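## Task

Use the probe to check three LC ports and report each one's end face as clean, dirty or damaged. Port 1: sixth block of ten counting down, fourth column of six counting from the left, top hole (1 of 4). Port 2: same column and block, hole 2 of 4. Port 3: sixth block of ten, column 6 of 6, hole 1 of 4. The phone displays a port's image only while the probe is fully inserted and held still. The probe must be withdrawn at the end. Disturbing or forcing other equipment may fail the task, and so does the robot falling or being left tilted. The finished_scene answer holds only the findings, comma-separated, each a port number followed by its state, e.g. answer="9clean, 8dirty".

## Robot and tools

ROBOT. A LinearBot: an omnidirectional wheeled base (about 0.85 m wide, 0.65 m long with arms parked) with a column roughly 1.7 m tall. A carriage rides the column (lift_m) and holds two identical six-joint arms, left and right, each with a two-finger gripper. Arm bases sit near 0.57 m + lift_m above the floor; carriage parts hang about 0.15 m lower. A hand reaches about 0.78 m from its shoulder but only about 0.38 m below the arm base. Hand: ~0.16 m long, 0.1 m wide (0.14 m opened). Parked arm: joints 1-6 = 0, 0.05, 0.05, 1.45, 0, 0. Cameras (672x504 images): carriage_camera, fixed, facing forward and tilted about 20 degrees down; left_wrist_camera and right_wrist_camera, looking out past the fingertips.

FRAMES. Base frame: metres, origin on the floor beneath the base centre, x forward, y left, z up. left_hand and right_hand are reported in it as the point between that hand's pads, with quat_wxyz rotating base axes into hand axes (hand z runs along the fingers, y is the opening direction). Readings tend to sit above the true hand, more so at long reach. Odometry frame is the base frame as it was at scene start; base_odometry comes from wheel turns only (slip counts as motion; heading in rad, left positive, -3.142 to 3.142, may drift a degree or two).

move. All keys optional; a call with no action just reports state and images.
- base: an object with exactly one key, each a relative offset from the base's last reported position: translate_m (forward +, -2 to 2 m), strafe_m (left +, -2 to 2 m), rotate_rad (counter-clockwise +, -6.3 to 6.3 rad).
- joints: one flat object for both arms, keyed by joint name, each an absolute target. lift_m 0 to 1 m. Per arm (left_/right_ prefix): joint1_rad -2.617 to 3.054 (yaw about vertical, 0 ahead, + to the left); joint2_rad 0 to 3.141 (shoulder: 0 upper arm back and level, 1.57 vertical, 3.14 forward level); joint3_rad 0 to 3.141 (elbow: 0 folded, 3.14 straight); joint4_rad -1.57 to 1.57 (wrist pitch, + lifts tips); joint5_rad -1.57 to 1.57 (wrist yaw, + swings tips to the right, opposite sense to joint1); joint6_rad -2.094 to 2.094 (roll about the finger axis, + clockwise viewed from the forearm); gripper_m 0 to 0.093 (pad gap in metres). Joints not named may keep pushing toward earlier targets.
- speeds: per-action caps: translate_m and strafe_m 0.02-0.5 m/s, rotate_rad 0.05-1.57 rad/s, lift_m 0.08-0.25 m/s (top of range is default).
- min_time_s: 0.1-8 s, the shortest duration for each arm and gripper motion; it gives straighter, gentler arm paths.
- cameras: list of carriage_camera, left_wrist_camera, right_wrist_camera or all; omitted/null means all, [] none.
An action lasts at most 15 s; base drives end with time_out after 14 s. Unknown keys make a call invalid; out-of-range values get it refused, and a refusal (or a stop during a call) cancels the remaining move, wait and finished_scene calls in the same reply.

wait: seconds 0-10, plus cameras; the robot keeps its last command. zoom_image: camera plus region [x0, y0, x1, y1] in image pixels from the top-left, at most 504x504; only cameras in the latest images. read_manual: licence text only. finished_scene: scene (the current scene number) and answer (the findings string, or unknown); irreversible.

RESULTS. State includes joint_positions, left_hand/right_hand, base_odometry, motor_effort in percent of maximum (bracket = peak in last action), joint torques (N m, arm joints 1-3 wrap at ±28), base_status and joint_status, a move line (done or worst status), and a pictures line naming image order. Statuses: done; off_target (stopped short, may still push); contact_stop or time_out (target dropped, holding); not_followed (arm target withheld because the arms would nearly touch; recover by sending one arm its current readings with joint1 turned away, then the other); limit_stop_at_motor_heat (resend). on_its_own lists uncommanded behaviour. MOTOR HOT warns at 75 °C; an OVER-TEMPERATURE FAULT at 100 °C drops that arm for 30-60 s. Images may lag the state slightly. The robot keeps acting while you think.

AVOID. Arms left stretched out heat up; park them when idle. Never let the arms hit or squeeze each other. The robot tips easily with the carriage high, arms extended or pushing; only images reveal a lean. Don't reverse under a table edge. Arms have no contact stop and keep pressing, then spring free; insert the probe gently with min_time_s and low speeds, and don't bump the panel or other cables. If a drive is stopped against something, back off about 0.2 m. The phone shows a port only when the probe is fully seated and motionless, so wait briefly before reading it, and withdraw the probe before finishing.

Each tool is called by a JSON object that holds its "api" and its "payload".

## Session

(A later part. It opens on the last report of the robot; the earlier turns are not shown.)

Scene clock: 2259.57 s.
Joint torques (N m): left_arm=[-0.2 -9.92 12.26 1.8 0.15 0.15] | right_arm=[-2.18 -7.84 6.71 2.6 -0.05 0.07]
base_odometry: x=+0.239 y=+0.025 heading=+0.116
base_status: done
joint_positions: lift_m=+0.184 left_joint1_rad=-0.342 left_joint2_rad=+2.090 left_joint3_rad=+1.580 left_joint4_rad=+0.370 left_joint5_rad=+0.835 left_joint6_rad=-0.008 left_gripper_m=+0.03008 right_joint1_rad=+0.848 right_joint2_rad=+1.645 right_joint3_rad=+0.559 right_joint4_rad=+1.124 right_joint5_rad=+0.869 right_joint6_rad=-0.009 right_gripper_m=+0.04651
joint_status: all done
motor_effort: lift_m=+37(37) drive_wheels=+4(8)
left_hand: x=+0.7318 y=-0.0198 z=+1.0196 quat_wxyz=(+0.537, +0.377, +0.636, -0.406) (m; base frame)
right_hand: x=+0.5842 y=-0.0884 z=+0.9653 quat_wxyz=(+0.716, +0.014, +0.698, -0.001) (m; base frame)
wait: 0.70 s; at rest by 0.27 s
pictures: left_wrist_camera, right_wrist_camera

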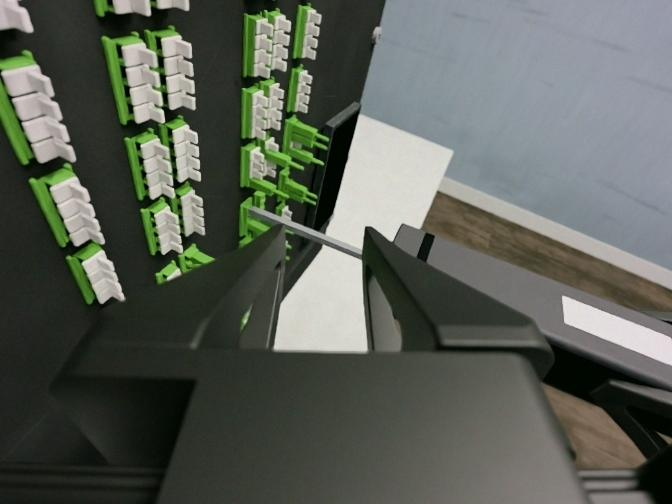

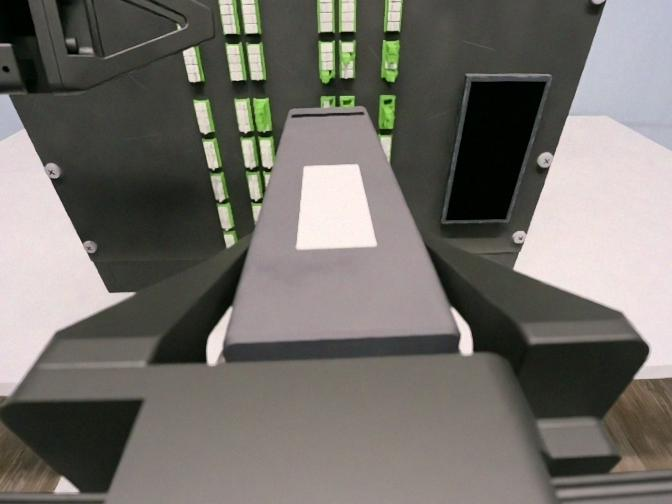

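{"api": "move", "payload": {"joints": {"left_joint1_rad":0.0,"left_joint2_rad":2.2,"left_joint3_rad":1.58,"left_joint4_rad":0.37,"left_joint5_rad":1.5}, "min_time_s": 3, "cameras": ["left_wrist_camera"]}}

Scene clock: 2414.73 s.
Joint torques (N m): left_arm=[0.68 -9.92 7.57 1.43 0.22 0.17] | right_arm=[-2.19 -7.87 6.74 2.58 -0.07 0.06]
move: done
base_odometry: x=+0.239 y=+0.025 heading=+0.116
base_status: not commanded
joint_positions: lift_m=+0.184 left_joint1_rad=-0.006 left_joint2_rad=+2.187 left_joint3_rad=+1.580 left_joint4_rad=+0.370 left_joint5_rad=+1.482 left_joint6_rad=-0.008 left_gripper_m=+0.03008 right_joint1_rad=+0.848 right_joint2_rad=+1.645 right_joint3_rad=+0.559 right_joint4_rad=+1.124 right_joint5_rad=+0.869 right_joint6_rad=-0.009 right_gripper_m=+0.04651
joint_status: all done
motor_effort: lift_m=+36(38) drive_wheels=+4(4)
left_hand: x=+0.7204 y=+0.1210 z=+0.9877 quat_wxyz=(+0.453, +0.417, +0.580, -0.534) (m; base frame)
right_hand: x=+0.5842 y=-0.0884 z=+0.9653 quat_wxyz=(+0.716, +0.014, +0.698, -0.001) (m; base frame)
pictures: left_wrist_camera

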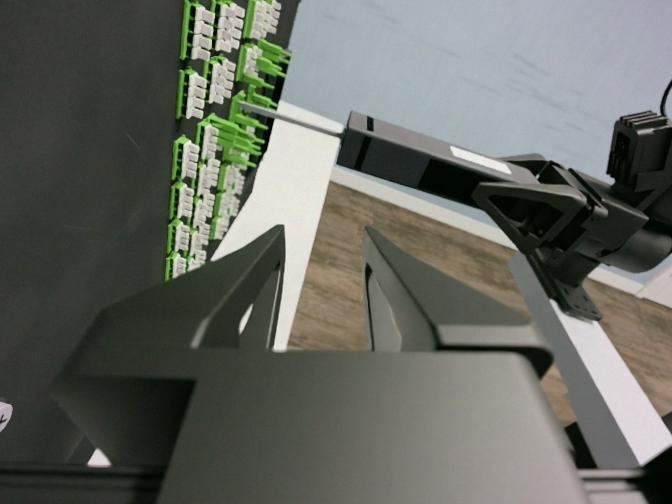

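{"api": "zoom_image", "payload": {"camera": "left_wrist_camera", "region": [190, 70, 370, 190]}}

{"api": "zoom_image", "payload": {"camera": "left_wrist_camera", "region": [200, 80, 280, 160]}}

{"api": "zoom_image", "payload": {"camera": "left_wrist_camera", "region": [320, 90, 560, 220]}}

{"api": "zoom_image", "payload": {"camera": "left_wrist_camera", "region": [150, 0, 310, 290]}}

Scaled by 2.800.

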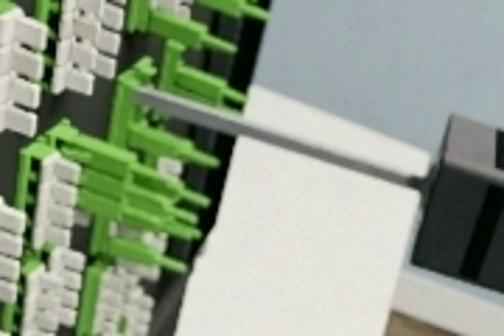

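Scaled by 6.300.

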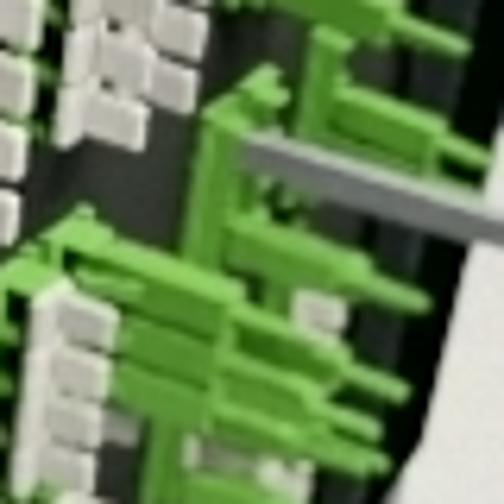

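Scaled by 2.100.

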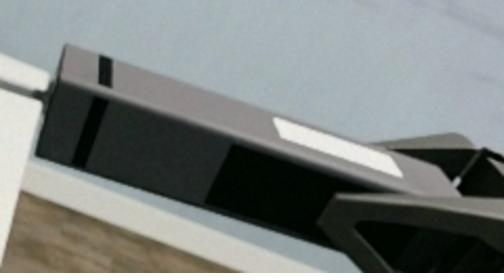

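Scaled by 1.738.

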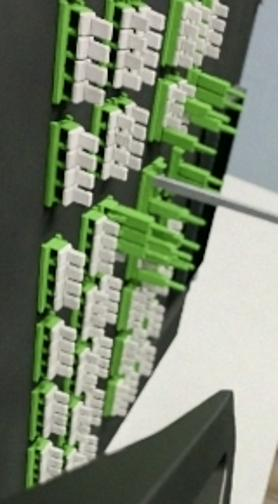

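{"api": "move", "payload": {"joints": {"lift_m":0.180,"right_joint4_rad":1.18}, "cameras": []}}

{"api": "move", "payload": {"base": {"translate_m":-0.006}, "speeds": {"translate_m":0.02}, "cameras": []}}

{"api": "wait", "payload": {"seconds": 0.7, "cameras": ["left_wrist_camera"]}}

{"api": "zoom_image", "payload": {"camera": "left_wrist_camera", "region": [190, 70, 370, 190]}}

Scene clock: 2459.20 s.
Joint torques (N m): left_arm=[0.72 -10.69 7.56 1.48 0.26 0.15] | right_arm=[-2.06 -7.69 6.64 2.62 -0.03 0.06]
move: off_target
base_odometry: x=+0.239 y=+0.025 heading=+0.116
base_status: not commanded
joint_positions: lift_m=+0.180 left_joint1_rad=-0.006 left_joint2_rad=+2.195 left_joint3_rad=+1.580 left_joint4_rad=+0.367 left_joint5_rad=+1.485 left_joint6_rad=-0.008 left_gripper_m=+0.03008 right_joint1_rad=+0.848 right_joint2_rad=+1.644 right_joint3_rad=+0.559 right_joint4_rad=+1.133 right_joint5_rad=+0.869 right_joint6_rad=-0.009 right_gripper_m=+0.04651
joint_status: right_joint4_rad off_target (ended at +1.133, target +1.180); the others done
motor_effort: lift_m=+24(25) drive_wheels=+4(5)
left_hand: x=+0.7207 y=+0.1209 z=+0.9804 quat_wxyz=(+0.449, +0.415, +0.582, -0.537) (m; base frame)
right_hand: x=+0.5841 y=-0.0884 z=+0.9637 quat_wxyz=(+0.718, +0.017, +0.696, +0.002) (m; base frame)
pictures: none
No camera images: "cameras" was empty.

Scene clock: 2459.90 s.
Joint torques (N m): left_arm=[0.64 -10.69 7.73 1.48 0.23 0.17] | right_arm=[-0.21 -7.73 6.65 2.65 0.29 0.07]
move: done
base_odometry: x=+0.233 y=+0.024 heading=+0.116
base_status: done
joint_positions: lift_m=+0.180 left_joint1_rad=-0.006 left_joint2_rad=+2.195 left_joint3_rad=+1.580 left_joint4_rad=+0.366 left_joint5_rad=+1.485 left_joint6_rad=-0.008 left_gripper_m=+0.03008 right_joint1_rad=+0.828 right_joint2_rad=+1.644 right_joint3_rad=+0.559 right_joint4_rad=+1.131 right_joint5_rad=+0.838 right_joint6_rad=-0.009 right_gripper_m=+0.04651
joint_status: not commanded
motor_effort: lift_m=+24(25) drive_wheels=+3(9)
left_hand: x=+0.7207 y=+0.1209 z=+0.9800 quat_wxyz=(+0.448, +0.414, +0.582, -0.537) (m; base frame)
right_hand: x=+0.5884 y=-0.0904 z=+0.9635 quat_wxyz=(+0.718, +0.012, +0.696, +0.005) (m; base frame)
pictures: none
No camera images: "cameras" was empty.

Scene clock: 2460.60 s.
Joint torques (N m): left_arm=[0.7 -10.63 7.61 1.48 0.23 0.17] | right_arm=[-0.18 -7.76 6.79 2.64 0.23 0.07]
base_odometry: x=+0.233 y=+0.024 heading=+0.116
base_status: done
joint_positions: lift_m=+0.180 left_joint1_rad=-0.006 left_joint2_rad=+2.195 left_joint3_rad=+1.580 left_joint4_rad=+0.366 left_joint5_rad=+1.485 left_joint6_rad=-0.008 left_gripper_m=+0.03008 right_joint1_rad=+0.828 right_joint2_rad=+1.644 right_joint3_rad=+0.559 right_joint4_rad=+1.131 right_joint5_rad=+0.838 right_joint6_rad=-0.009 right_gripper_m=+0.04651
joint_status: not commanded
motor_effort: lift_m=+25(25) drive_wheels=+3(9)
left_hand: x=+0.7207 y=+0.1209 z=+0.9800 quat_wxyz=(+0.448, +0.414, +0.582, -0.537) (m; base frame)
right_hand: x=+0.5884 y=-0.0904 z=+0.9635 quat_wxyz=(+0.718, +0.012, +0.696, +0.005) (m; base frame)
wait: 0.70 s; at rest by 0.27 s
pictures: left_wrist_camera

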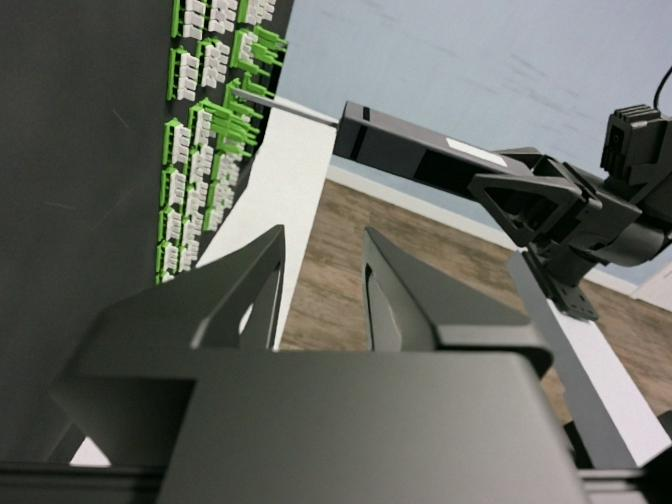

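Scaled by 2.800.

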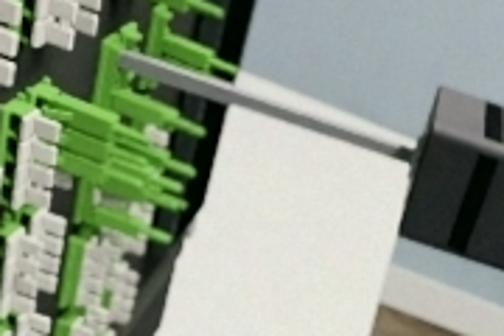

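{"api": "move", "payload": {"base": {"translate_m":-0.012}, "speeds": {"translate_m":0.02}, "cameras": []}}

{"api": "wait", "payload": {"seconds": 0.7, "cameras": ["right_wrist_camera","left_wrist_camera"]}}

{"api": "zoom_image", "payload": {"camera": "left_wrist_camera", "region": [190, 70, 370, 190]}}

{"api": "zoom_image", "payload": {"camera": "right_wrist_camera", "region": [316, 84, 346, 110]}}

{"api": "zoom_image", "payload": {"camera": "right_wrist_camera", "region": [270, 90, 390, 190]}}

Scene clock: 2469.77 s.
Joint torques (N m): left_arm=[0.72 -10.67 7.58 1.47 0.24 0.18] | right_arm=[0.01 -7.79 6.37 2.64 0.15 0.07]
move: done
base_odometry: x=+0.222 y=+0.023 heading=+0.117
base_status: done
joint_positions: lift_m=+0.180 left_joint1_rad=-0.006 left_joint2_rad=+2.195 left_joint3_rad=+1.580 left_joint4_rad=+0.365 left_joint5_rad=+1.485 left_joint6_rad=-0.008 left_gripper_m=+0.03008 right_joint1_rad=+0.825 right_joint2_rad=+1.644 right_joint3_rad=+0.559 right_joint4_rad=+1.130 right_joint5_rad=+0.847 right_joint6_rad=-0.009 right_gripper_m=+0.04651
joint_status: not commanded
motor_effort: lift_m=+24(25) drive_wheels=+1(9)
left_hand: x=+0.7206 y=+0.1209 z=+0.9799 quat_wxyz=(+0.448, +0.414, +0.582, -0.537) (m; base frame)
right_hand: x=+0.5888 y=-0.0929 z=+0.9632 quat_wxyz=(+0.718, +0.016, +0.696, +0.001) (m; base frame)
pictures: none
No camera images: "cameras" was empty.

Scene clock: 2470.47 s.
Joint torques (N m): left_arm=[0.69 -10.93 7.57 1.47 0.21 0.16] | right_arm=[-0.08 -7.84 6.79 2.65 0.14 0.06]
base_odometry: x=+0.222 y=+0.023 heading=+0.117
base_status: done
joint_positions: lift_m=+0.180 left_joint1_rad=-0.006 left_joint2_rad=+2.195 left_joint3_rad=+1.580 left_joint4_rad=+0.365 left_joint5_rad=+1.485 left_joint6_rad=-0.008 left_gripper_m=+0.03008 right_joint1_rad=+0.825 right_joint2_rad=+1.644 right_joint3_rad=+0.559 right_joint4_rad=+1.130 right_joint5_rad=+0.848 right_joint6_rad=-0.009 right_gripper_m=+0.04651
joint_status: not commanded
motor_effort: lift_m=+24(25) drive_wheels=+1(9)
left_hand: x=+0.7206 y=+0.1209 z=+0.9799 quat_wxyz=(+0.448, +0.414, +0.582, -0.537) (m; base frame)
right_hand: x=+0.5888 y=-0.0929 z=+0.9632 quat_wxyz=(+0.718, +0.016, +0.696, +0.001) (m; base frame)
wait: 0.70 s; at rest by 0.27 s
pictures: left_wrist_camera, right_wrist_camera

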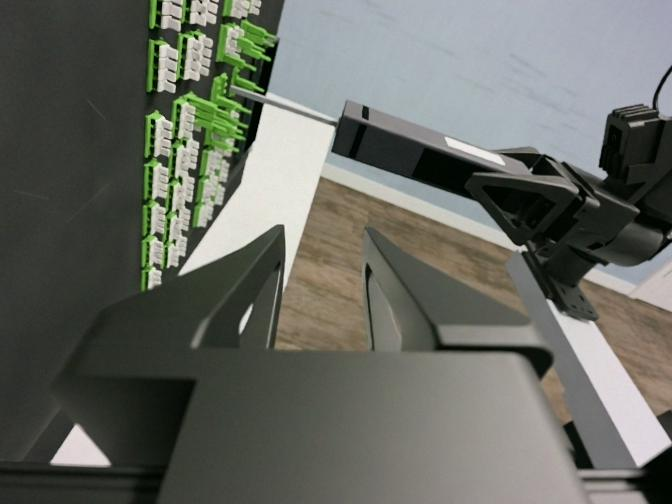

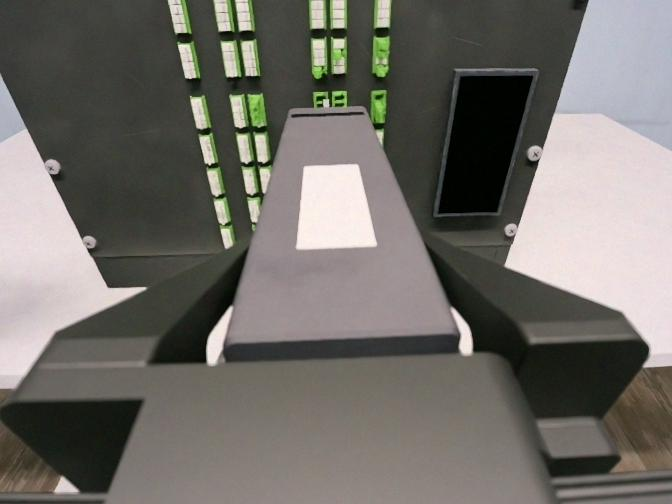

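Scaled by 2.800.

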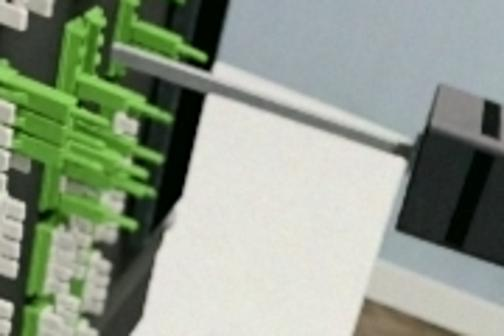

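Scaled by 16.800.

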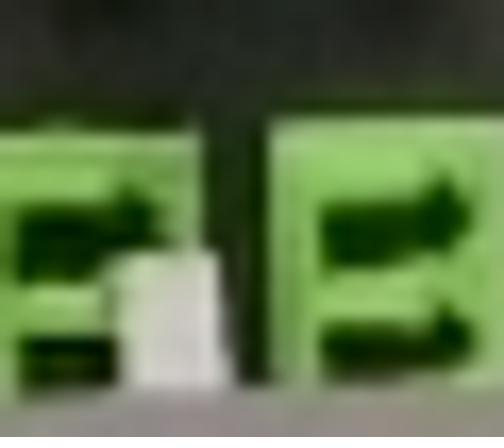

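Scaled by 4.200.

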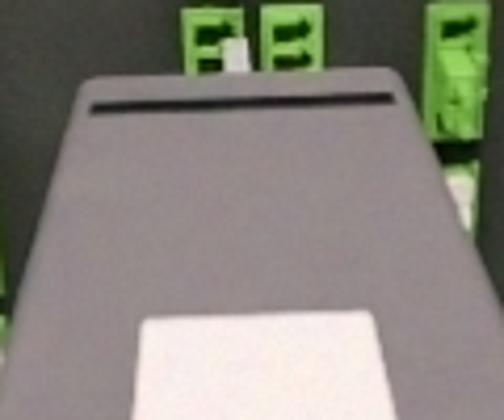

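{"api": "move", "payload": {"base": {"strafe_m":0.011}, "joints": {"lift_m":0.164,"right_joint4_rad":1.217,"right_joint5_rad":0.872,"right_joint6_rad":0.012}, "speeds": {"strafe_m":0.03}, "cameras": []}}

{"api": "wait", "payload": {"seconds": 0.8, "cameras": ["right_wrist_camera","left_wrist_camera"]}}

{"api": "zoom_image", "payload": {"camera": "left_wrist_camera", "region": [190, 40, 370, 160]}}

{"api": "zoom_image", "payload": {"camera": "right_wrist_camera", "region": [316, 84, 346, 110]}}

{"api": "zoom_image", "payload": {"camera": "right_wrist_camera", "region": [270, 90, 390, 190]}}

Scene clock: 2495.77 s.
Joint torques (N m): left_arm=[0.27 -11.49 7.46 1.51 0.19 0.17] | right_arm=[0.05 -7.66 6.71 2.63 0.1 0.22]
move: off_target
base_odometry: x=+0.220 y=+0.034 heading=+0.116
base_status: done
joint_positions: lift_m=+0.164 left_joint1_rad=-0.002 left_joint2_rad=+2.203 left_joint3_rad=+1.580 left_joint4_rad=+0.361 left_joint5_rad=+1.486 left_joint6_rad=-0.008 left_gripper_m=+0.03008 right_joint1_rad=+0.825 right_joint2_rad=+1.644 right_joint3_rad=+0.559 right_joint4_rad=+1.159 right_joint5_rad=+0.872 right_joint6_rad=-0.002 right_gripper_m=+0.04651
joint_status: right_joint4_rad off_target (ended at +1.159, target +1.217); the others done
motor_effort: lift_m=+26(28) drive_wheels=-3(9)
left_hand: x=+0.7219 y=+0.1232 z=+0.9600 quat_wxyz=(+0.446, +0.410, +0.585, -0.539) (m; base frame)
right_hand: x=+0.5885 y=-0.0973 z=+0.9523 quat_wxyz=(+0.724, +0.036, +0.689, +0.002) (m; base frame)
pictures: none
No camera images: "cameras" was empty.

Scene clock: 2496.57 s.
Joint torques (N m): left_arm=[0.27 -11.43 7.91 1.55 0.22 0.17] | right_arm=[-0.05 -7.88 6.71 2.75 0.06 0.21]
base_odometry: x=+0.220 y=+0.034 heading=+0.116
base_status: done
joint_positions: lift_m=+0.164 left_joint1_rad=-0.002 left_joint2_rad=+2.203 left_joint3_rad=+1.580 left_joint4_rad=+0.361 left_joint5_rad=+1.486 left_joint6_rad=-0.008 left_gripper_m=+0.03008 right_joint1_rad=+0.825 right_joint2_rad=+1.644 right_joint3_rad=+0.559 right_joint4_rad=+1.159 right_joint5_rad=+0.872 right_joint6_rad=-0.002 right_gripper_m=+0.04651
joint_status: right_joint4_rad off_target (ended at +1.159, target +1.217); the others done
motor_effort: lift_m=+25(28) drive_wheels=-3(9)
left_hand: x=+0.7219 y=+0.1232 z=+0.9600 quat_wxyz=(+0.446, +0.410, +0.585, -0.539) (m; base frame)
right_hand: x=+0.5884 y=-0.0974 z=+0.9524 quat_wxyz=(+0.724, +0.036, +0.689, +0.003) (m; base frame)
wait: 0.80 s; at rest by 0.27 s
pictures: left_wrist_camera, right_wrist_camera

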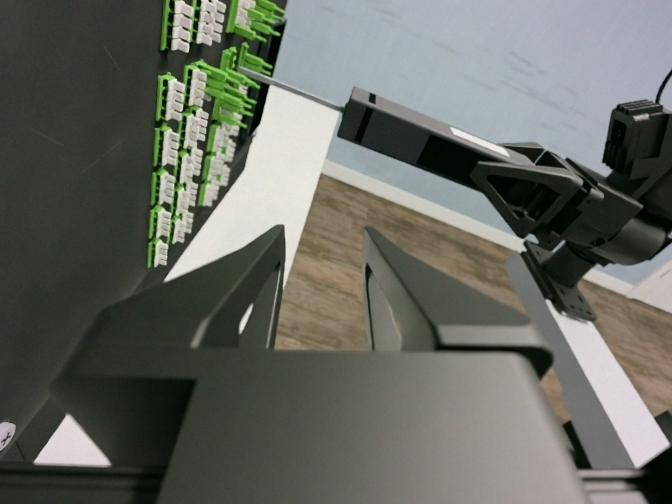

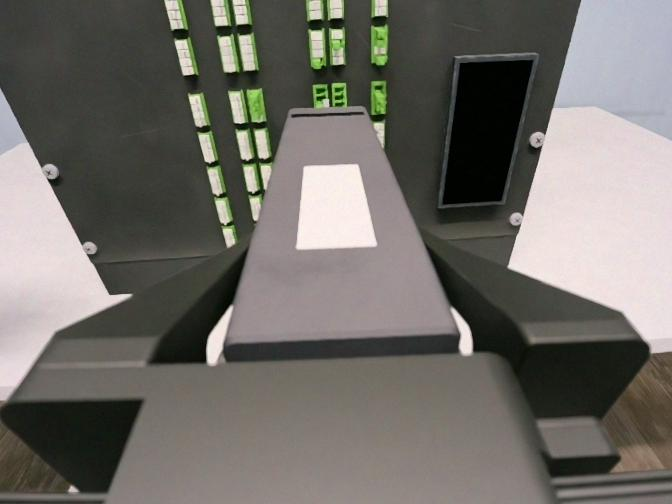

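Scaled by 2.800.

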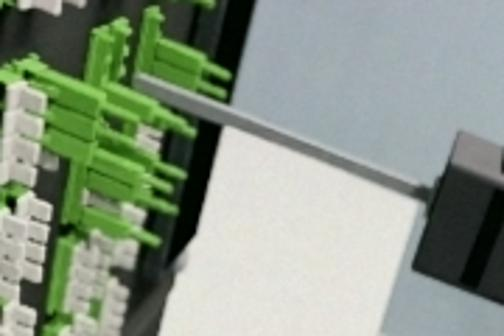

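Scaled by 16.800.

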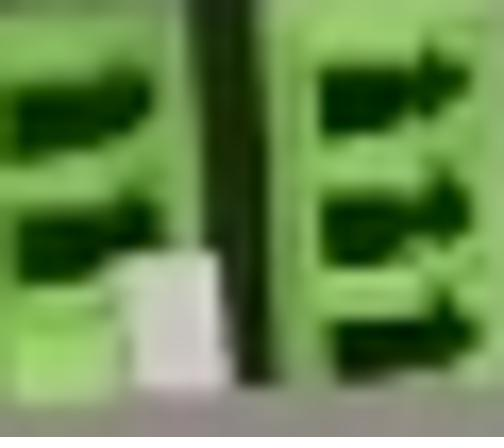

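Scaled by 4.200.

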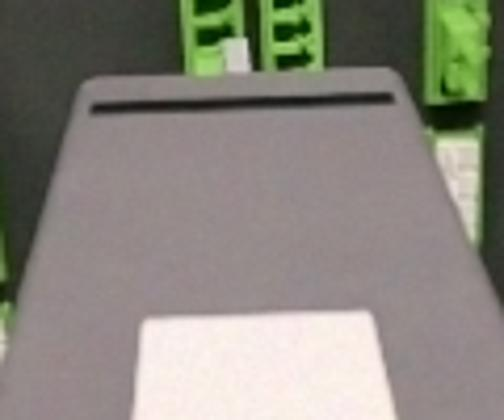

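{"api": "move", "payload": {"base": {"strafe_m":0.002}, "joints": {"lift_m":0.1705,"right_joint5_rad":0.852}, "speeds": {"strafe_m":0.02}, "cameras": []}}

{"api": "wait", "payload": {"seconds": 0.8, "cameras": ["right_wrist_camera","left_wrist_camera"]}}

{"api": "zoom_image", "payload": {"camera": "left_wrist_camera", "region": [200, 50, 280, 130]}}

{"api": "zoom_image", "payload": {"camera": "right_wrist_camera", "region": [316, 84, 346, 110]}}

Scene clock: 2513.13 s.
Joint torques (N m): left_arm=[-0.03 -11.41 7.34 1.53 0.21 0.16] | right_arm=[-0.23 -7.77 6.79 2.63 -0.08 0.2]
move: done
base_odometry: x=+0.220 y=+0.036 heading=+0.116
base_status: done
joint_positions: lift_m=+0.170 left_joint1_rad=+0.000 left_joint2_rad=+2.203 left_joint3_rad=+1.580 left_joint4_rad=+0.362 left_joint5_rad=+1.487 left_joint6_rad=-0.008 left_gripper_m=+0.03008 right_joint1_rad=+0.828 right_joint2_rad=+1.644 right_joint3_rad=+0.559 right_joint4_rad=+1.166 right_joint5_rad=+0.861 right_joint6_rad=-0.001 right_gripper_m=+0.04651
joint_status: all done
motor_effort: lift_m=+36(46) drive_wheels=-3(12)
left_hand: x=+0.7221 y=+0.1241 z=+0.9656 quat_wxyz=(+0.446, +0.410, +0.586, -0.539) (m; base frame)
right_hand: x=+0.5879 y=-0.0945 z=+0.9596 quat_wxyz=(+0.726, +0.033, +0.687, +0.010) (m; base frame)
pictures: none
No camera images: "cameras" was empty.

Scene clock: 2513.93 s.
Joint torques (N m): left_arm=[0.05 -11.41 7.47 1.5 0.24 0.18] | right_arm=[-0.32 -7.72 6.69 2.6 -0.03 0.2]
base_odometry: x=+0.220 y=+0.036 heading=+0.116
base_status: done
joint_positions: lift_m=+0.170 left_joint1_rad=+0.000 left_joint2_rad=+2.203 left_joint3_rad=+1.580 left_joint4_rad=+0.362 left_joint5_rad=+1.487 left_joint6_rad=-0.008 left_gripper_m=+0.03008 right_joint1_rad=+0.828 right_joint2_rad=+1.644 right_joint3_rad=+0.559 right_joint4_rad=+1.166 right_joint5_rad=+0.861 right_joint6_rad=-0.001 right_gripper_m=+0.04651
joint_status: all done
motor_effort: lift_m=+35(46) drive_wheels=-3(12)
left_hand: x=+0.7221 y=+0.1241 z=+0.9656 quat_wxyz=(+0.446, +0.410, +0.586, -0.539) (m; base frame)
right_hand: x=+0.5879 y=-0.0945 z=+0.9596 quat_wxyz=(+0.726, +0.033, +0.687, +0.010) (m; base frame)
wait: 0.80 s; at rest by 0.27 s
pictures: left_wrist_camera, right_wrist_camera

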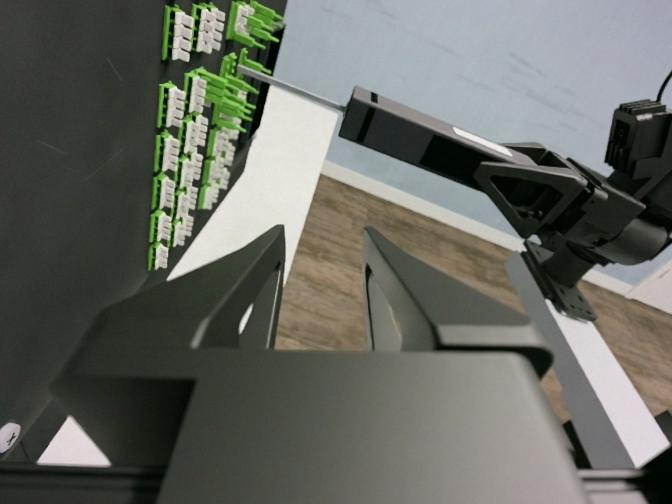

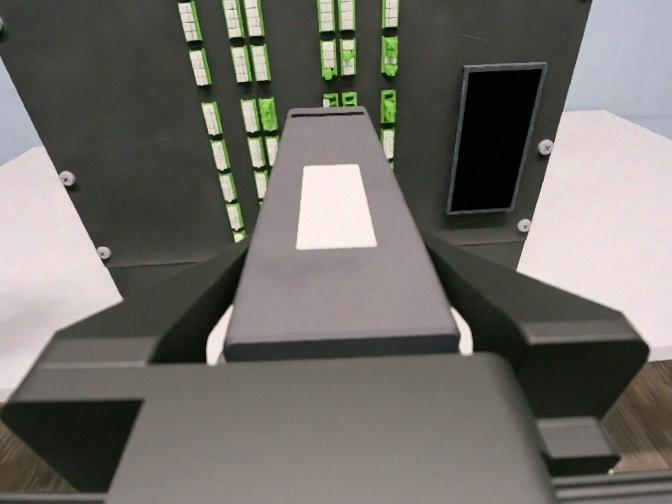

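Scaled by 6.300.

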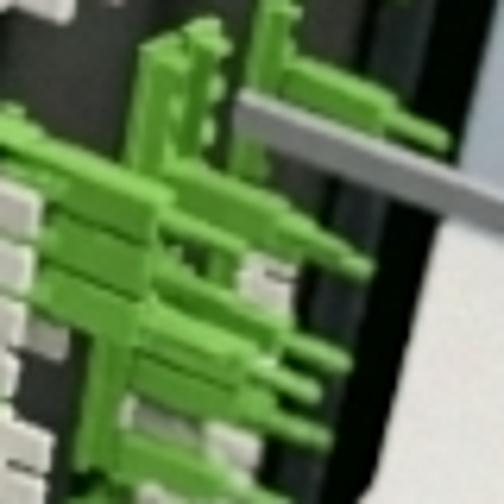

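Scaled by 16.800.

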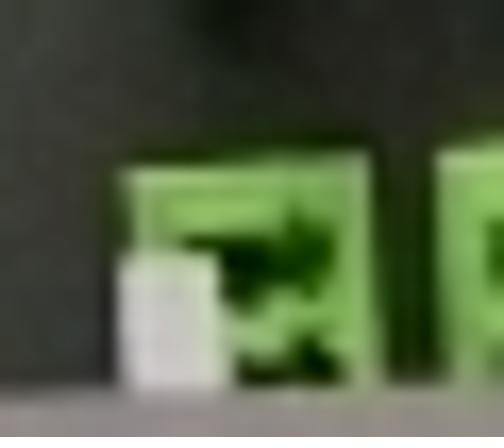

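{"api": "move", "payload": {"base": {"strafe_m":-0.003}, "joints": {"lift_m":0.1695,"right_joint5_rad":0.861,"right_joint1_rad":0.828}, "speeds": {"strafe_m":0.02}, "cameras": []}}

{"api": "move", "payload": {"base": {"translate_m":0.004}, "speeds": {"translate_m":0.02}, "cameras": []}}

{"api": "wait", "payload": {"seconds": 0.8, "cameras": ["right_wrist_camera"]}}

{"api": "zoom_image", "payload": {"camera": "right_wrist_camera", "region": [316, 84, 346, 110]}}

Scene clock: 2525.30 s.
Joint torques (N m): left_arm=[-0.03 -11.47 7.54 1.52 0.23 0.15] | right_arm=[-0.27 -7.92 6.64 2.63 0.03 0.2]
move: done
base_odometry: x=+0.220 y=+0.033 heading=+0.116
base_status: done
joint_positions: lift_m=+0.170 left_joint1_rad=-0.001 left_joint2_rad=+2.203 left_joint3_rad=+1.580 left_joint4_rad=+0.362 left_joint5_rad=+1.487 left_joint6_rad=-0.008 left_gripper_m=+0.03008 right_joint1_rad=+0.827 right_joint2_rad=+1.644 right_joint3_rad=+0.559 right_joint4_rad=+1.166 right_joint5_rad=+0.862 right_joint6_rad=-0.001 right_gripper_m=+0.04651
joint_status: all done
motor_effort: lift_m=+27(27) drive_wheels=-2(5)
left_hand: x=+0.7220 y=+0.1237 z=+0.9652 quat_wxyz=(+0.446, +0.410, +0.585, -0.539) (m; base frame)
right_hand: x=+0.5881 y=-0.0949 z=+0.9591 quat_wxyz=(+0.725, +0.033, +0.687, +0.009) (m; base frame)
pictures: none
No camera images: "cameras" was empty.

Scene clock: 2525.90 s.
Joint torques (N m): left_arm=[0.17 -11.4 7.57 1.5 0.24 0.17] | right_arm=[-0.34 -7.75 6.78 2.65 0.06 0.21]
move: done
base_odometry: x=+0.224 y=+0.033 heading=+0.116
base_status: done
joint_positions: lift_m=+0.170 left_joint1_rad=-0.001 left_joint2_rad=+2.203 left_joint3_rad=+1.580 left_joint4_rad=+0.362 left_joint5_rad=+1.487 left_joint6_rad=-0.008 left_gripper_m=+0.03008 right_joint1_rad=+0.827 right_joint2_rad=+1.644 right_joint3_rad=+0.559 right_joint4_rad=+1.165 right_joint5_rad=+0.862 right_joint6_rad=-0.001 right_gripper_m=+0.04651
joint_status: not commanded
motor_effort: lift_m=+26(27) drive_wheels=-5(6)
left_hand: x=+0.7219 y=+0.1235 z=+0.9652 quat_wxyz=(+0.446, +0.410, +0.585, -0.539) (m; base frame)
right_hand: x=+0.5882 y=-0.0952 z=+0.9590 quat_wxyz=(+0.725, +0.033, +0.688, +0.008) (m; base frame)
pictures: none
No camera images: "cameras" was empty.

Scene clock: 2526.70 s.
Joint torques (N m): left_arm=[0.2 -11.49 7.57 1.52 0.23 0.17] | right_arm=[-0.23 -7.75 6.74 2.64 0.04 0.21]
base_odometry: x=+0.224 y=+0.033 heading=+0.116
base_status: done
joint_positions: lift_m=+0.170 left_joint1_rad=-0.001 left_joint2_rad=+2.203 left_joint3_rad=+1.580 left_joint4_rad=+0.362 left_joint5_rad=+1.487 left_joint6_rad=-0.008 left_gripper_m=+0.03008 right_joint1_rad=+0.827 right_joint2_rad=+1.644 right_joint3_rad=+0.559 right_joint4_rad=+1.165 right_joint5_rad=+0.862 right_joint6_rad=-0.001 right_gripper_m=+0.04651
joint_status: not commanded
motor_effort: lift_m=+27(27) drive_wheels=-5(6)
left_hand: x=+0.7219 y=+0.1235 z=+0.9652 quat_wxyz=(+0.446, +0.410, +0.585, -0.539) (m; base frame)
right_hand: x=+0.5882 y=-0.0952 z=+0.9590 quat_wxyz=(+0.725, +0.033, +0.688, +0.008) (m; base frame)
wait: 0.80 s; at rest by 0.27 s
pictures: right_wrist_camera

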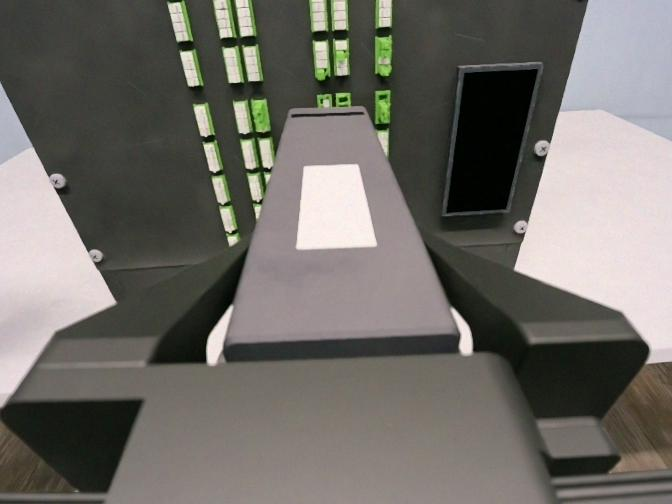

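Scaled by 16.800.

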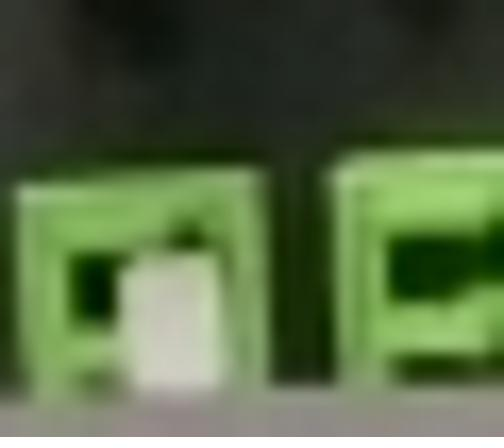

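{"api": "move", "payload": {"base": {"strafe_m":0.0025}, "joints": {"lift_m":0.168}, "speeds": {"strafe_m":0.02}, "cameras": []}}

{"api": "wait", "payload": {"seconds": 0.8, "cameras": ["right_wrist_camera"]}}

{"api": "zoom_image", "payload": {"camera": "right_wrist_camera", "region": [316, 84, 346, 110]}}

Scene clock: 2538.53 s.
Joint torques (N m): left_arm=[0.14 -11.75 7.45 1.54 0.23 0.17] | right_arm=[-0.38 -7.75 6.82 2.66 0.05 0.2]
move: done
base_odometry: x=+0.224 y=+0.035 heading=+0.115
base_status: done
joint_positions: lift_m=+0.168 left_joint1_rad=+0.001 left_joint2_rad=+2.203 left_joint3_rad=+1.580 left_joint4_rad=+0.361 left_joint5_rad=+1.488 left_joint6_rad=-0.008 left_gripper_m=+0.03008 right_joint1_rad=+0.828 right_joint2_rad=+1.644 right_joint3_rad=+0.559 right_joint4_rad=+1.165 right_joint5_rad=+0.862 right_joint6_rad=-0.001 right_gripper_m=+0.04651
joint_status: all done
motor_effort: lift_m=+23(24) drive_wheels=-3(10)
left_hand: x=+0.7221 y=+0.1245 z=+0.9639 quat_wxyz=(+0.446, +0.410, +0.586, -0.539) (m; base frame)
right_hand: x=+0.5880 y=-0.0949 z=+0.9578 quat_wxyz=(+0.725, +0.033, +0.688, +0.009) (m; base frame)
pictures: none
No camera images: "cameras" was empty.

Scene clock: 2539.33 s.
Joint torques (N m): left_arm=[-0.02 -11.43 7.51 1.51 0.22 0.17] | right_arm=[-0.24 -7.77 6.75 2.65 0.03 0.2]
base_odometry: x=+0.224 y=+0.035 heading=+0.115
base_status: done
joint_positions: lift_m=+0.168 left_joint1_rad=+0.001 left_joint2_rad=+2.203 left_joint3_rad=+1.580 left_joint4_rad=+0.361 left_joint5_rad=+1.488 left_joint6_rad=-0.008 left_gripper_m=+0.03008 right_joint1_rad=+0.828 right_joint2_rad=+1.644 right_joint3_rad=+0.559 right_joint4_rad=+1.165 right_joint5_rad=+0.862 right_joint6_rad=-0.001 right_gripper_m=+0.04651
joint_status: all done
motor_effort: lift_m=+24(24) drive_wheels=-4(10)
left_hand: x=+0.7221 y=+0.1245 z=+0.9639 quat_wxyz=(+0.446, +0.410, +0.586, -0.539) (m; base frame)
right_hand: x=+0.5880 y=-0.0949 z=+0.9578 quat_wxyz=(+0.725, +0.033, +0.688, +0.009) (m; base frame)
wait: 0.80 s; at rest by 0.27 s
pictures: right_wrist_camera

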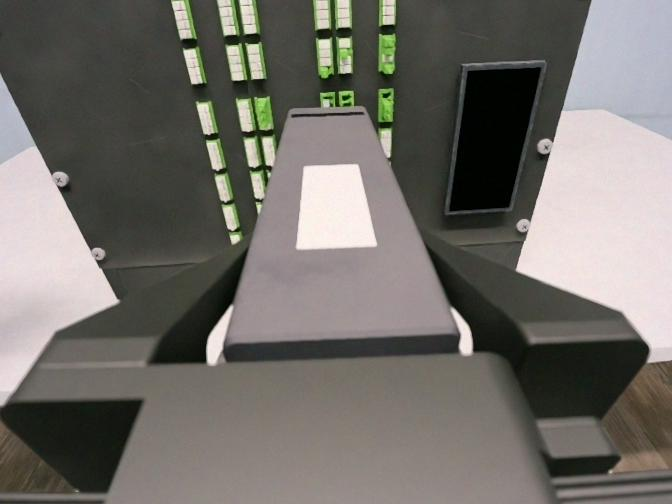

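Scaled by 16.800.

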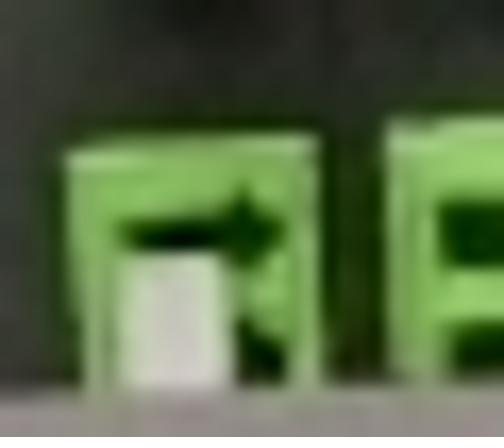

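{"api": "move", "payload": {"base": {"translate_m":0.0035}, "joints": {"lift_m":0.1687}, "speeds": {"translate_m":0.02}, "cameras": []}}

{"api": "wait", "payload": {"seconds": 0.8, "cameras": ["right_wrist_camera","left_wrist_camera"]}}

{"api": "zoom_image", "payload": {"camera": "right_wrist_camera", "region": [316, 84, 346, 110]}}

{"api": "zoom_image", "payload": {"camera": "left_wrist_camera", "region": [200, 50, 280, 130]}}

Scene clock: 2548.50 s.
Joint torques (N m): left_arm=[0.06 -11.37 7.51 1.51 0.2 0.16] | right_arm=[-0.27 -7.86 6.86 2.66 0.03 0.2]
move: done
base_odometry: x=+0.227 y=+0.035 heading=+0.115
base_status: done
joint_positions: lift_m=+0.168 left_joint1_rad=+0.001 left_joint2_rad=+2.203 left_joint3_rad=+1.580 left_joint4_rad=+0.361 left_joint5_rad=+1.488 left_joint6_rad=-0.008 left_gripper_m=+0.03008 right_joint1_rad=+0.827 right_joint2_rad=+1.644 right_joint3_rad=+0.559 right_joint4_rad=+1.165 right_joint5_rad=+0.863 right_joint6_rad=-0.001 right_gripper_m=+0.04651
joint_status: all done
motor_effort: lift_m=+33(35) drive_wheels=-5(7)
left_hand: x=+0.7221 y=+0.1245 z=+0.9640 quat_wxyz=(+0.446, +0.410, +0.586, -0.539) (m; base frame)
right_hand: x=+0.5882 y=-0.0952 z=+0.9577 quat_wxyz=(+0.725, +0.033, +0.688, +0.008) (m; base frame)
pictures: none
No camera images: "cameras" was empty.

Scene clock: 2549.30 s.
Joint torques (N m): left_arm=[0.05 -11.62 7.47 1.51 0.22 0.17] | right_arm=[-0.21 -7.8 6.69 2.65 0.04 0.21]
base_odometry: x=+0.227 y=+0.035 heading=+0.115
base_status: done
joint_positions: lift_m=+0.168 left_joint1_rad=+0.001 left_joint2_rad=+2.203 left_joint3_rad=+1.580 left_joint4_rad=+0.361 left_joint5_rad=+1.488 left_joint6_rad=-0.008 left_gripper_m=+0.03008 right_joint1_rad=+0.827 right_joint2_rad=+1.644 right_joint3_rad=+0.559 right_joint4_rad=+1.165 right_joint5_rad=+0.863 right_joint6_rad=-0.001 right_gripper_m=+0.04651
joint_status: all done
motor_effort: lift_m=+33(35) drive_wheels=-5(7)
left_hand: x=+0.7221 y=+0.1245 z=+0.9640 quat_wxyz=(+0.446, +0.410, +0.586, -0.539) (m; base frame)
right_hand: x=+0.5882 y=-0.0952 z=+0.9577 quat_wxyz=(+0.725, +0.033, +0.688, +0.008) (m; base frame)
wait: 0.80 s; at rest by 0.27 s
pictures: left_wrist_camera, right_wrist_camera

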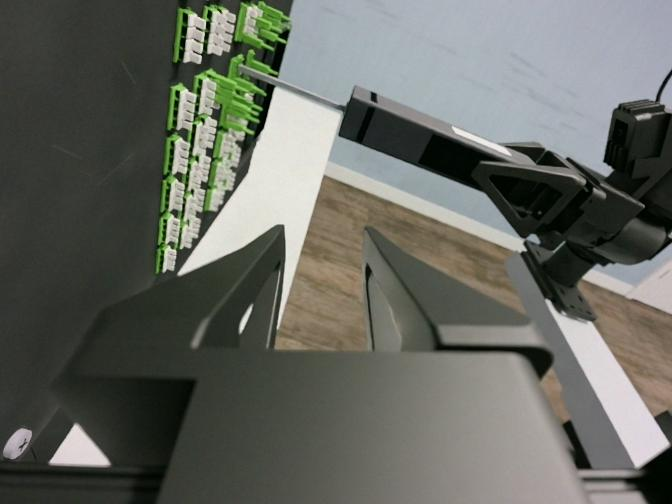

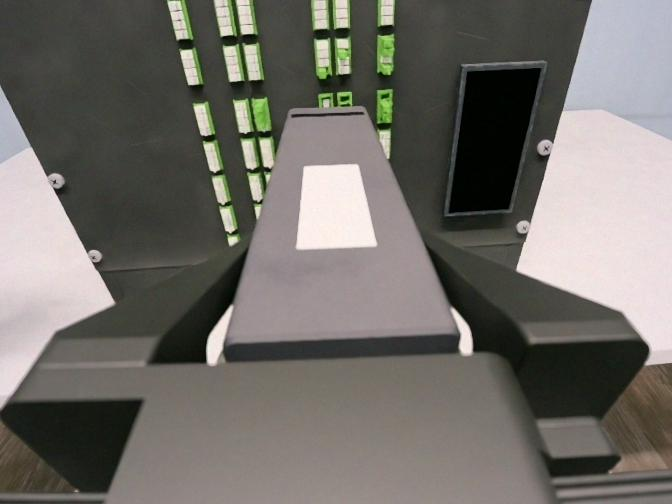

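Scaled by 16.800.

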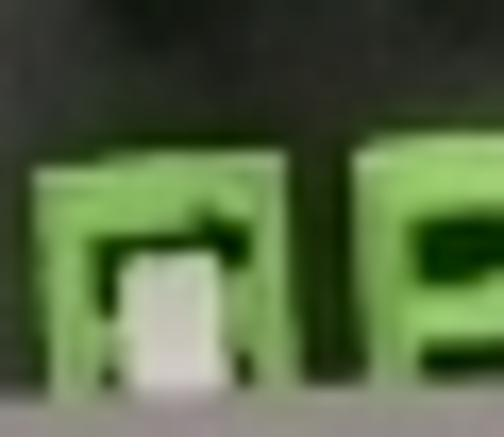

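Scaled by 6.300.

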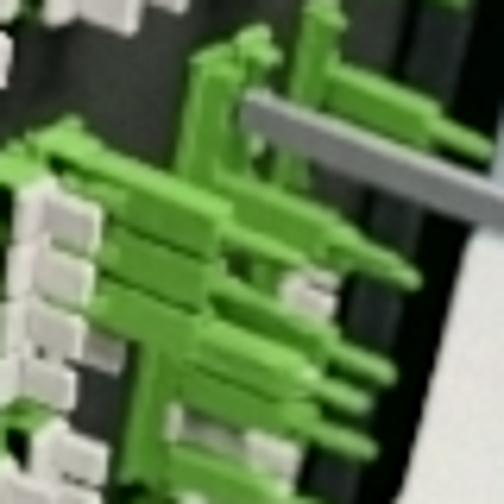

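{"api": "move", "payload": {"base": {"strafe_m":0.002}, "speeds": {"strafe_m":0.02}, "cameras": []}}

{"api": "wait", "payload": {"seconds": 0.8, "cameras": ["right_wrist_camera"]}}

{"api": "zoom_image", "payload": {"camera": "right_wrist_camera", "region": [316, 84, 346, 110]}}

Scene clock: 2557.93 s.
Joint torques (N m): left_arm=[0.2 -11.38 7.45 1.52 0.19 0.15] | right_arm=[-0.16 -7.68 6.74 2.64 0 0.21]
move: done
base_odometry: x=+0.227 y=+0.037 heading=+0.114
base_status: done
joint_positions: lift_m=+0.168 left_joint1_rad=+0.002 left_joint2_rad=+2.203 left_joint3_rad=+1.580 left_joint4_rad=+0.361 left_joint5_rad=+1.488 left_joint6_rad=-0.008 left_gripper_m=+0.03008 right_joint1_rad=+0.828 right_joint2_rad=+1.644 right_joint3_rad=+0.559 right_joint4_rad=+1.165 right_joint5_rad=+0.862 right_joint6_rad=-0.001 right_gripper_m=+0.04651
joint_status: not commanded
motor_effort: lift_m=+33(33) drive_wheels=-5(10)
left_hand: x=+0.7223 y=+0.1248 z=+0.9639 quat_wxyz=(+0.446, +0.409, +0.586, -0.539) (m; base frame)
right_hand: x=+0.5880 y=-0.0949 z=+0.9578 quat_wxyz=(+0.725, +0.033, +0.688, +0.009) (m; base frame)
pictures: none
No camera images: "cameras" was empty.

Scene clock: 2558.73 s.
Joint torques (N m): left_arm=[-0.06 -11.54 7.54 1.51 0.23 0.15] | right_arm=[-0.47 -7.82 6.76 2.65 0.04 0.22]
base_odometry: x=+0.227 y=+0.037 heading=+0.114
base_status: done
joint_positions: lift_m=+0.168 left_joint1_rad=+0.002 left_joint2_rad=+2.203 left_joint3_rad=+1.580 left_joint4_rad=+0.361 left_joint5_rad=+1.488 left_joint6_rad=-0.008 left_gripper_m=+0.03008 right_joint1_rad=+0.828 right_joint2_rad=+1.644 right_joint3_rad=+0.559 right_joint4_rad=+1.165 right_joint5_rad=+0.862 right_joint6_rad=-0.001 right_gripper_m=+0.04651
joint_status: not commanded
motor_effort: lift_m=+33(33) drive_wheels=-4(10)
left_hand: x=+0.7223 y=+0.1248 z=+0.9639 quat_wxyz=(+0.446, +0.409, +0.586, -0.539) (m; base frame)
right_hand: x=+0.5880 y=-0.0949 z=+0.9578 quat_wxyz=(+0.725, +0.033, +0.688, +0.009) (m; base frame)
wait: 0.80 s; at rest by 0.27 s
pictures: right_wrist_camera

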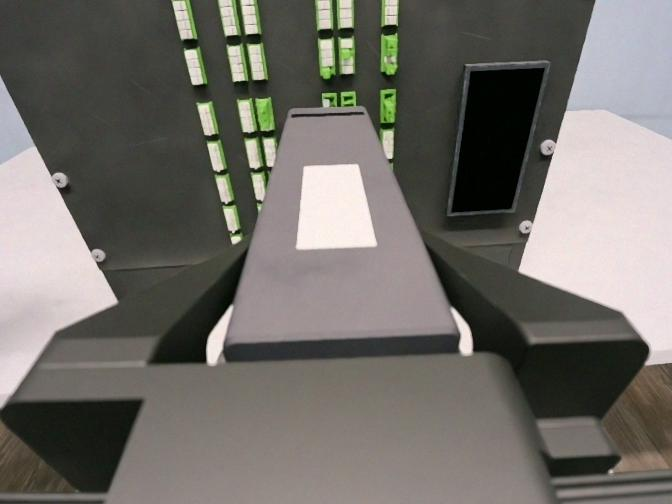

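Scaled by 16.800.

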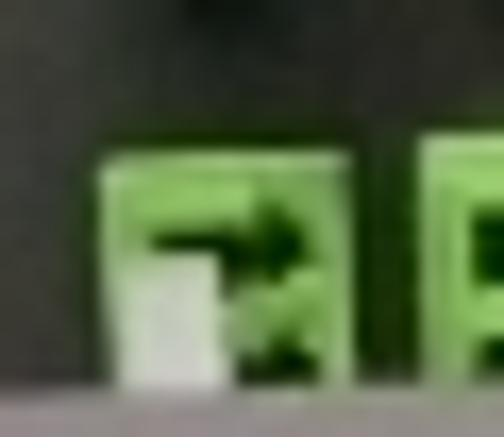

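{"api": "move", "payload": {"base": {"translate_m":0.0025}, "speeds": {"translate_m":0.02}, "cameras": []}}

{"api": "wait", "payload": {"seconds": 0.8, "cameras": ["right_wrist_camera"]}}

{"api": "zoom_image", "payload": {"camera": "right_wrist_camera", "region": [316, 84, 346, 110]}}

Scene clock: 2565.37 s.
Joint torques (N m): left_arm=[0.01 -11.38 7.5 1.53 0.22 0.16] | right_arm=[-0.84 -7.8 6.58 2.6 -0.04 0.2]
move: done
base_odometry: x=+0.229 y=+0.037 heading=+0.114
base_status: done
joint_positions: lift_m=+0.168 left_joint1_rad=+0.002 left_joint2_rad=+2.203 left_joint3_rad=+1.580 left_joint4_rad=+0.360 left_joint5_rad=+1.488 left_joint6_rad=-0.008 left_gripper_m=+0.03008 right_joint1_rad=+0.832 right_joint2_rad=+1.644 right_joint3_rad=+0.559 right_joint4_rad=+1.167 right_joint5_rad=+0.867 right_joint6_rad=-0.001 right_gripper_m=+0.04651
joint_status: not commanded
motor_effort: lift_m=+33(33) drive_wheels=-5(9)
left_hand: x=+0.7223 y=+0.1248 z=+0.9639 quat_wxyz=(+0.446, +0.409, +0.586, -0.539) (m; base frame)
right_hand: x=+0.5871 y=-0.0942 z=+0.9580 quat_wxyz=(+0.726, +0.034, +0.687, +0.009) (m; base frame)
pictures: none
No camera images: "cameras" was empty.

Scene clock: 2566.17 s.
Joint torques (N m): left_arm=[-0.06 -11.48 7.53 1.54 0.21 0.16] | right_arm=[-0.7 -7.75 6.69 2.63 -0.05 0.21]
base_odometry: x=+0.229 y=+0.037 heading=+0.114
base_status: done
joint_positions: lift_m=+0.168 left_joint1_rad=+0.002 left_joint2_rad=+2.203 left_joint3_rad=+1.580 left_joint4_rad=+0.360 left_joint5_rad=+1.488 left_joint6_rad=-0.008 left_gripper_m=+0.03008 right_joint1_rad=+0.832 right_joint2_rad=+1.644 right_joint3_rad=+0.559 right_joint4_rad=+1.167 right_joint5_rad=+0.867 right_joint6_rad=-0.001 right_gripper_m=+0.04651
joint_status: not commanded
motor_effort: lift_m=+32(33) drive_wheels=-5(9)
left_hand: x=+0.7223 y=+0.1248 z=+0.9639 quat_wxyz=(+0.446, +0.409, +0.586, -0.539) (m; base frame)
right_hand: x=+0.5871 y=-0.0942 z=+0.9580 quat_wxyz=(+0.726, +0.034, +0.687, +0.009) (m; base frame)
wait: 0.80 s; at rest by 0.27 s
pictures: right_wrist_camera

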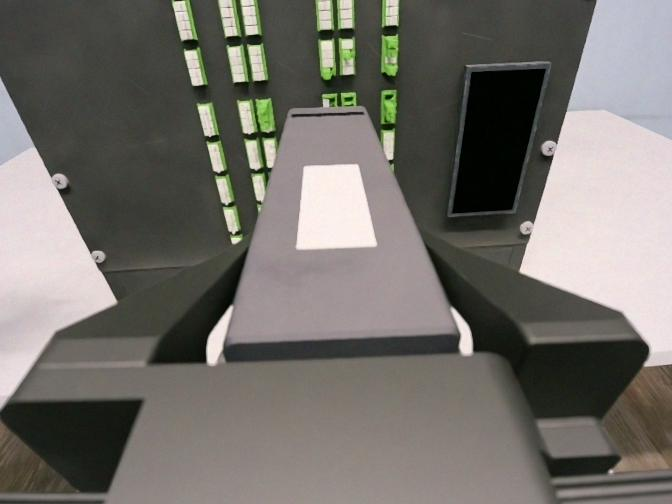

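Scaled by 16.800.

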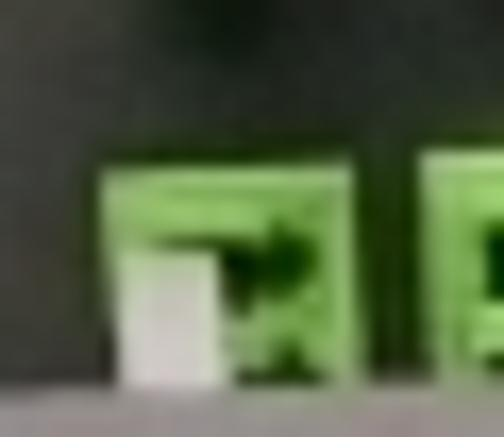

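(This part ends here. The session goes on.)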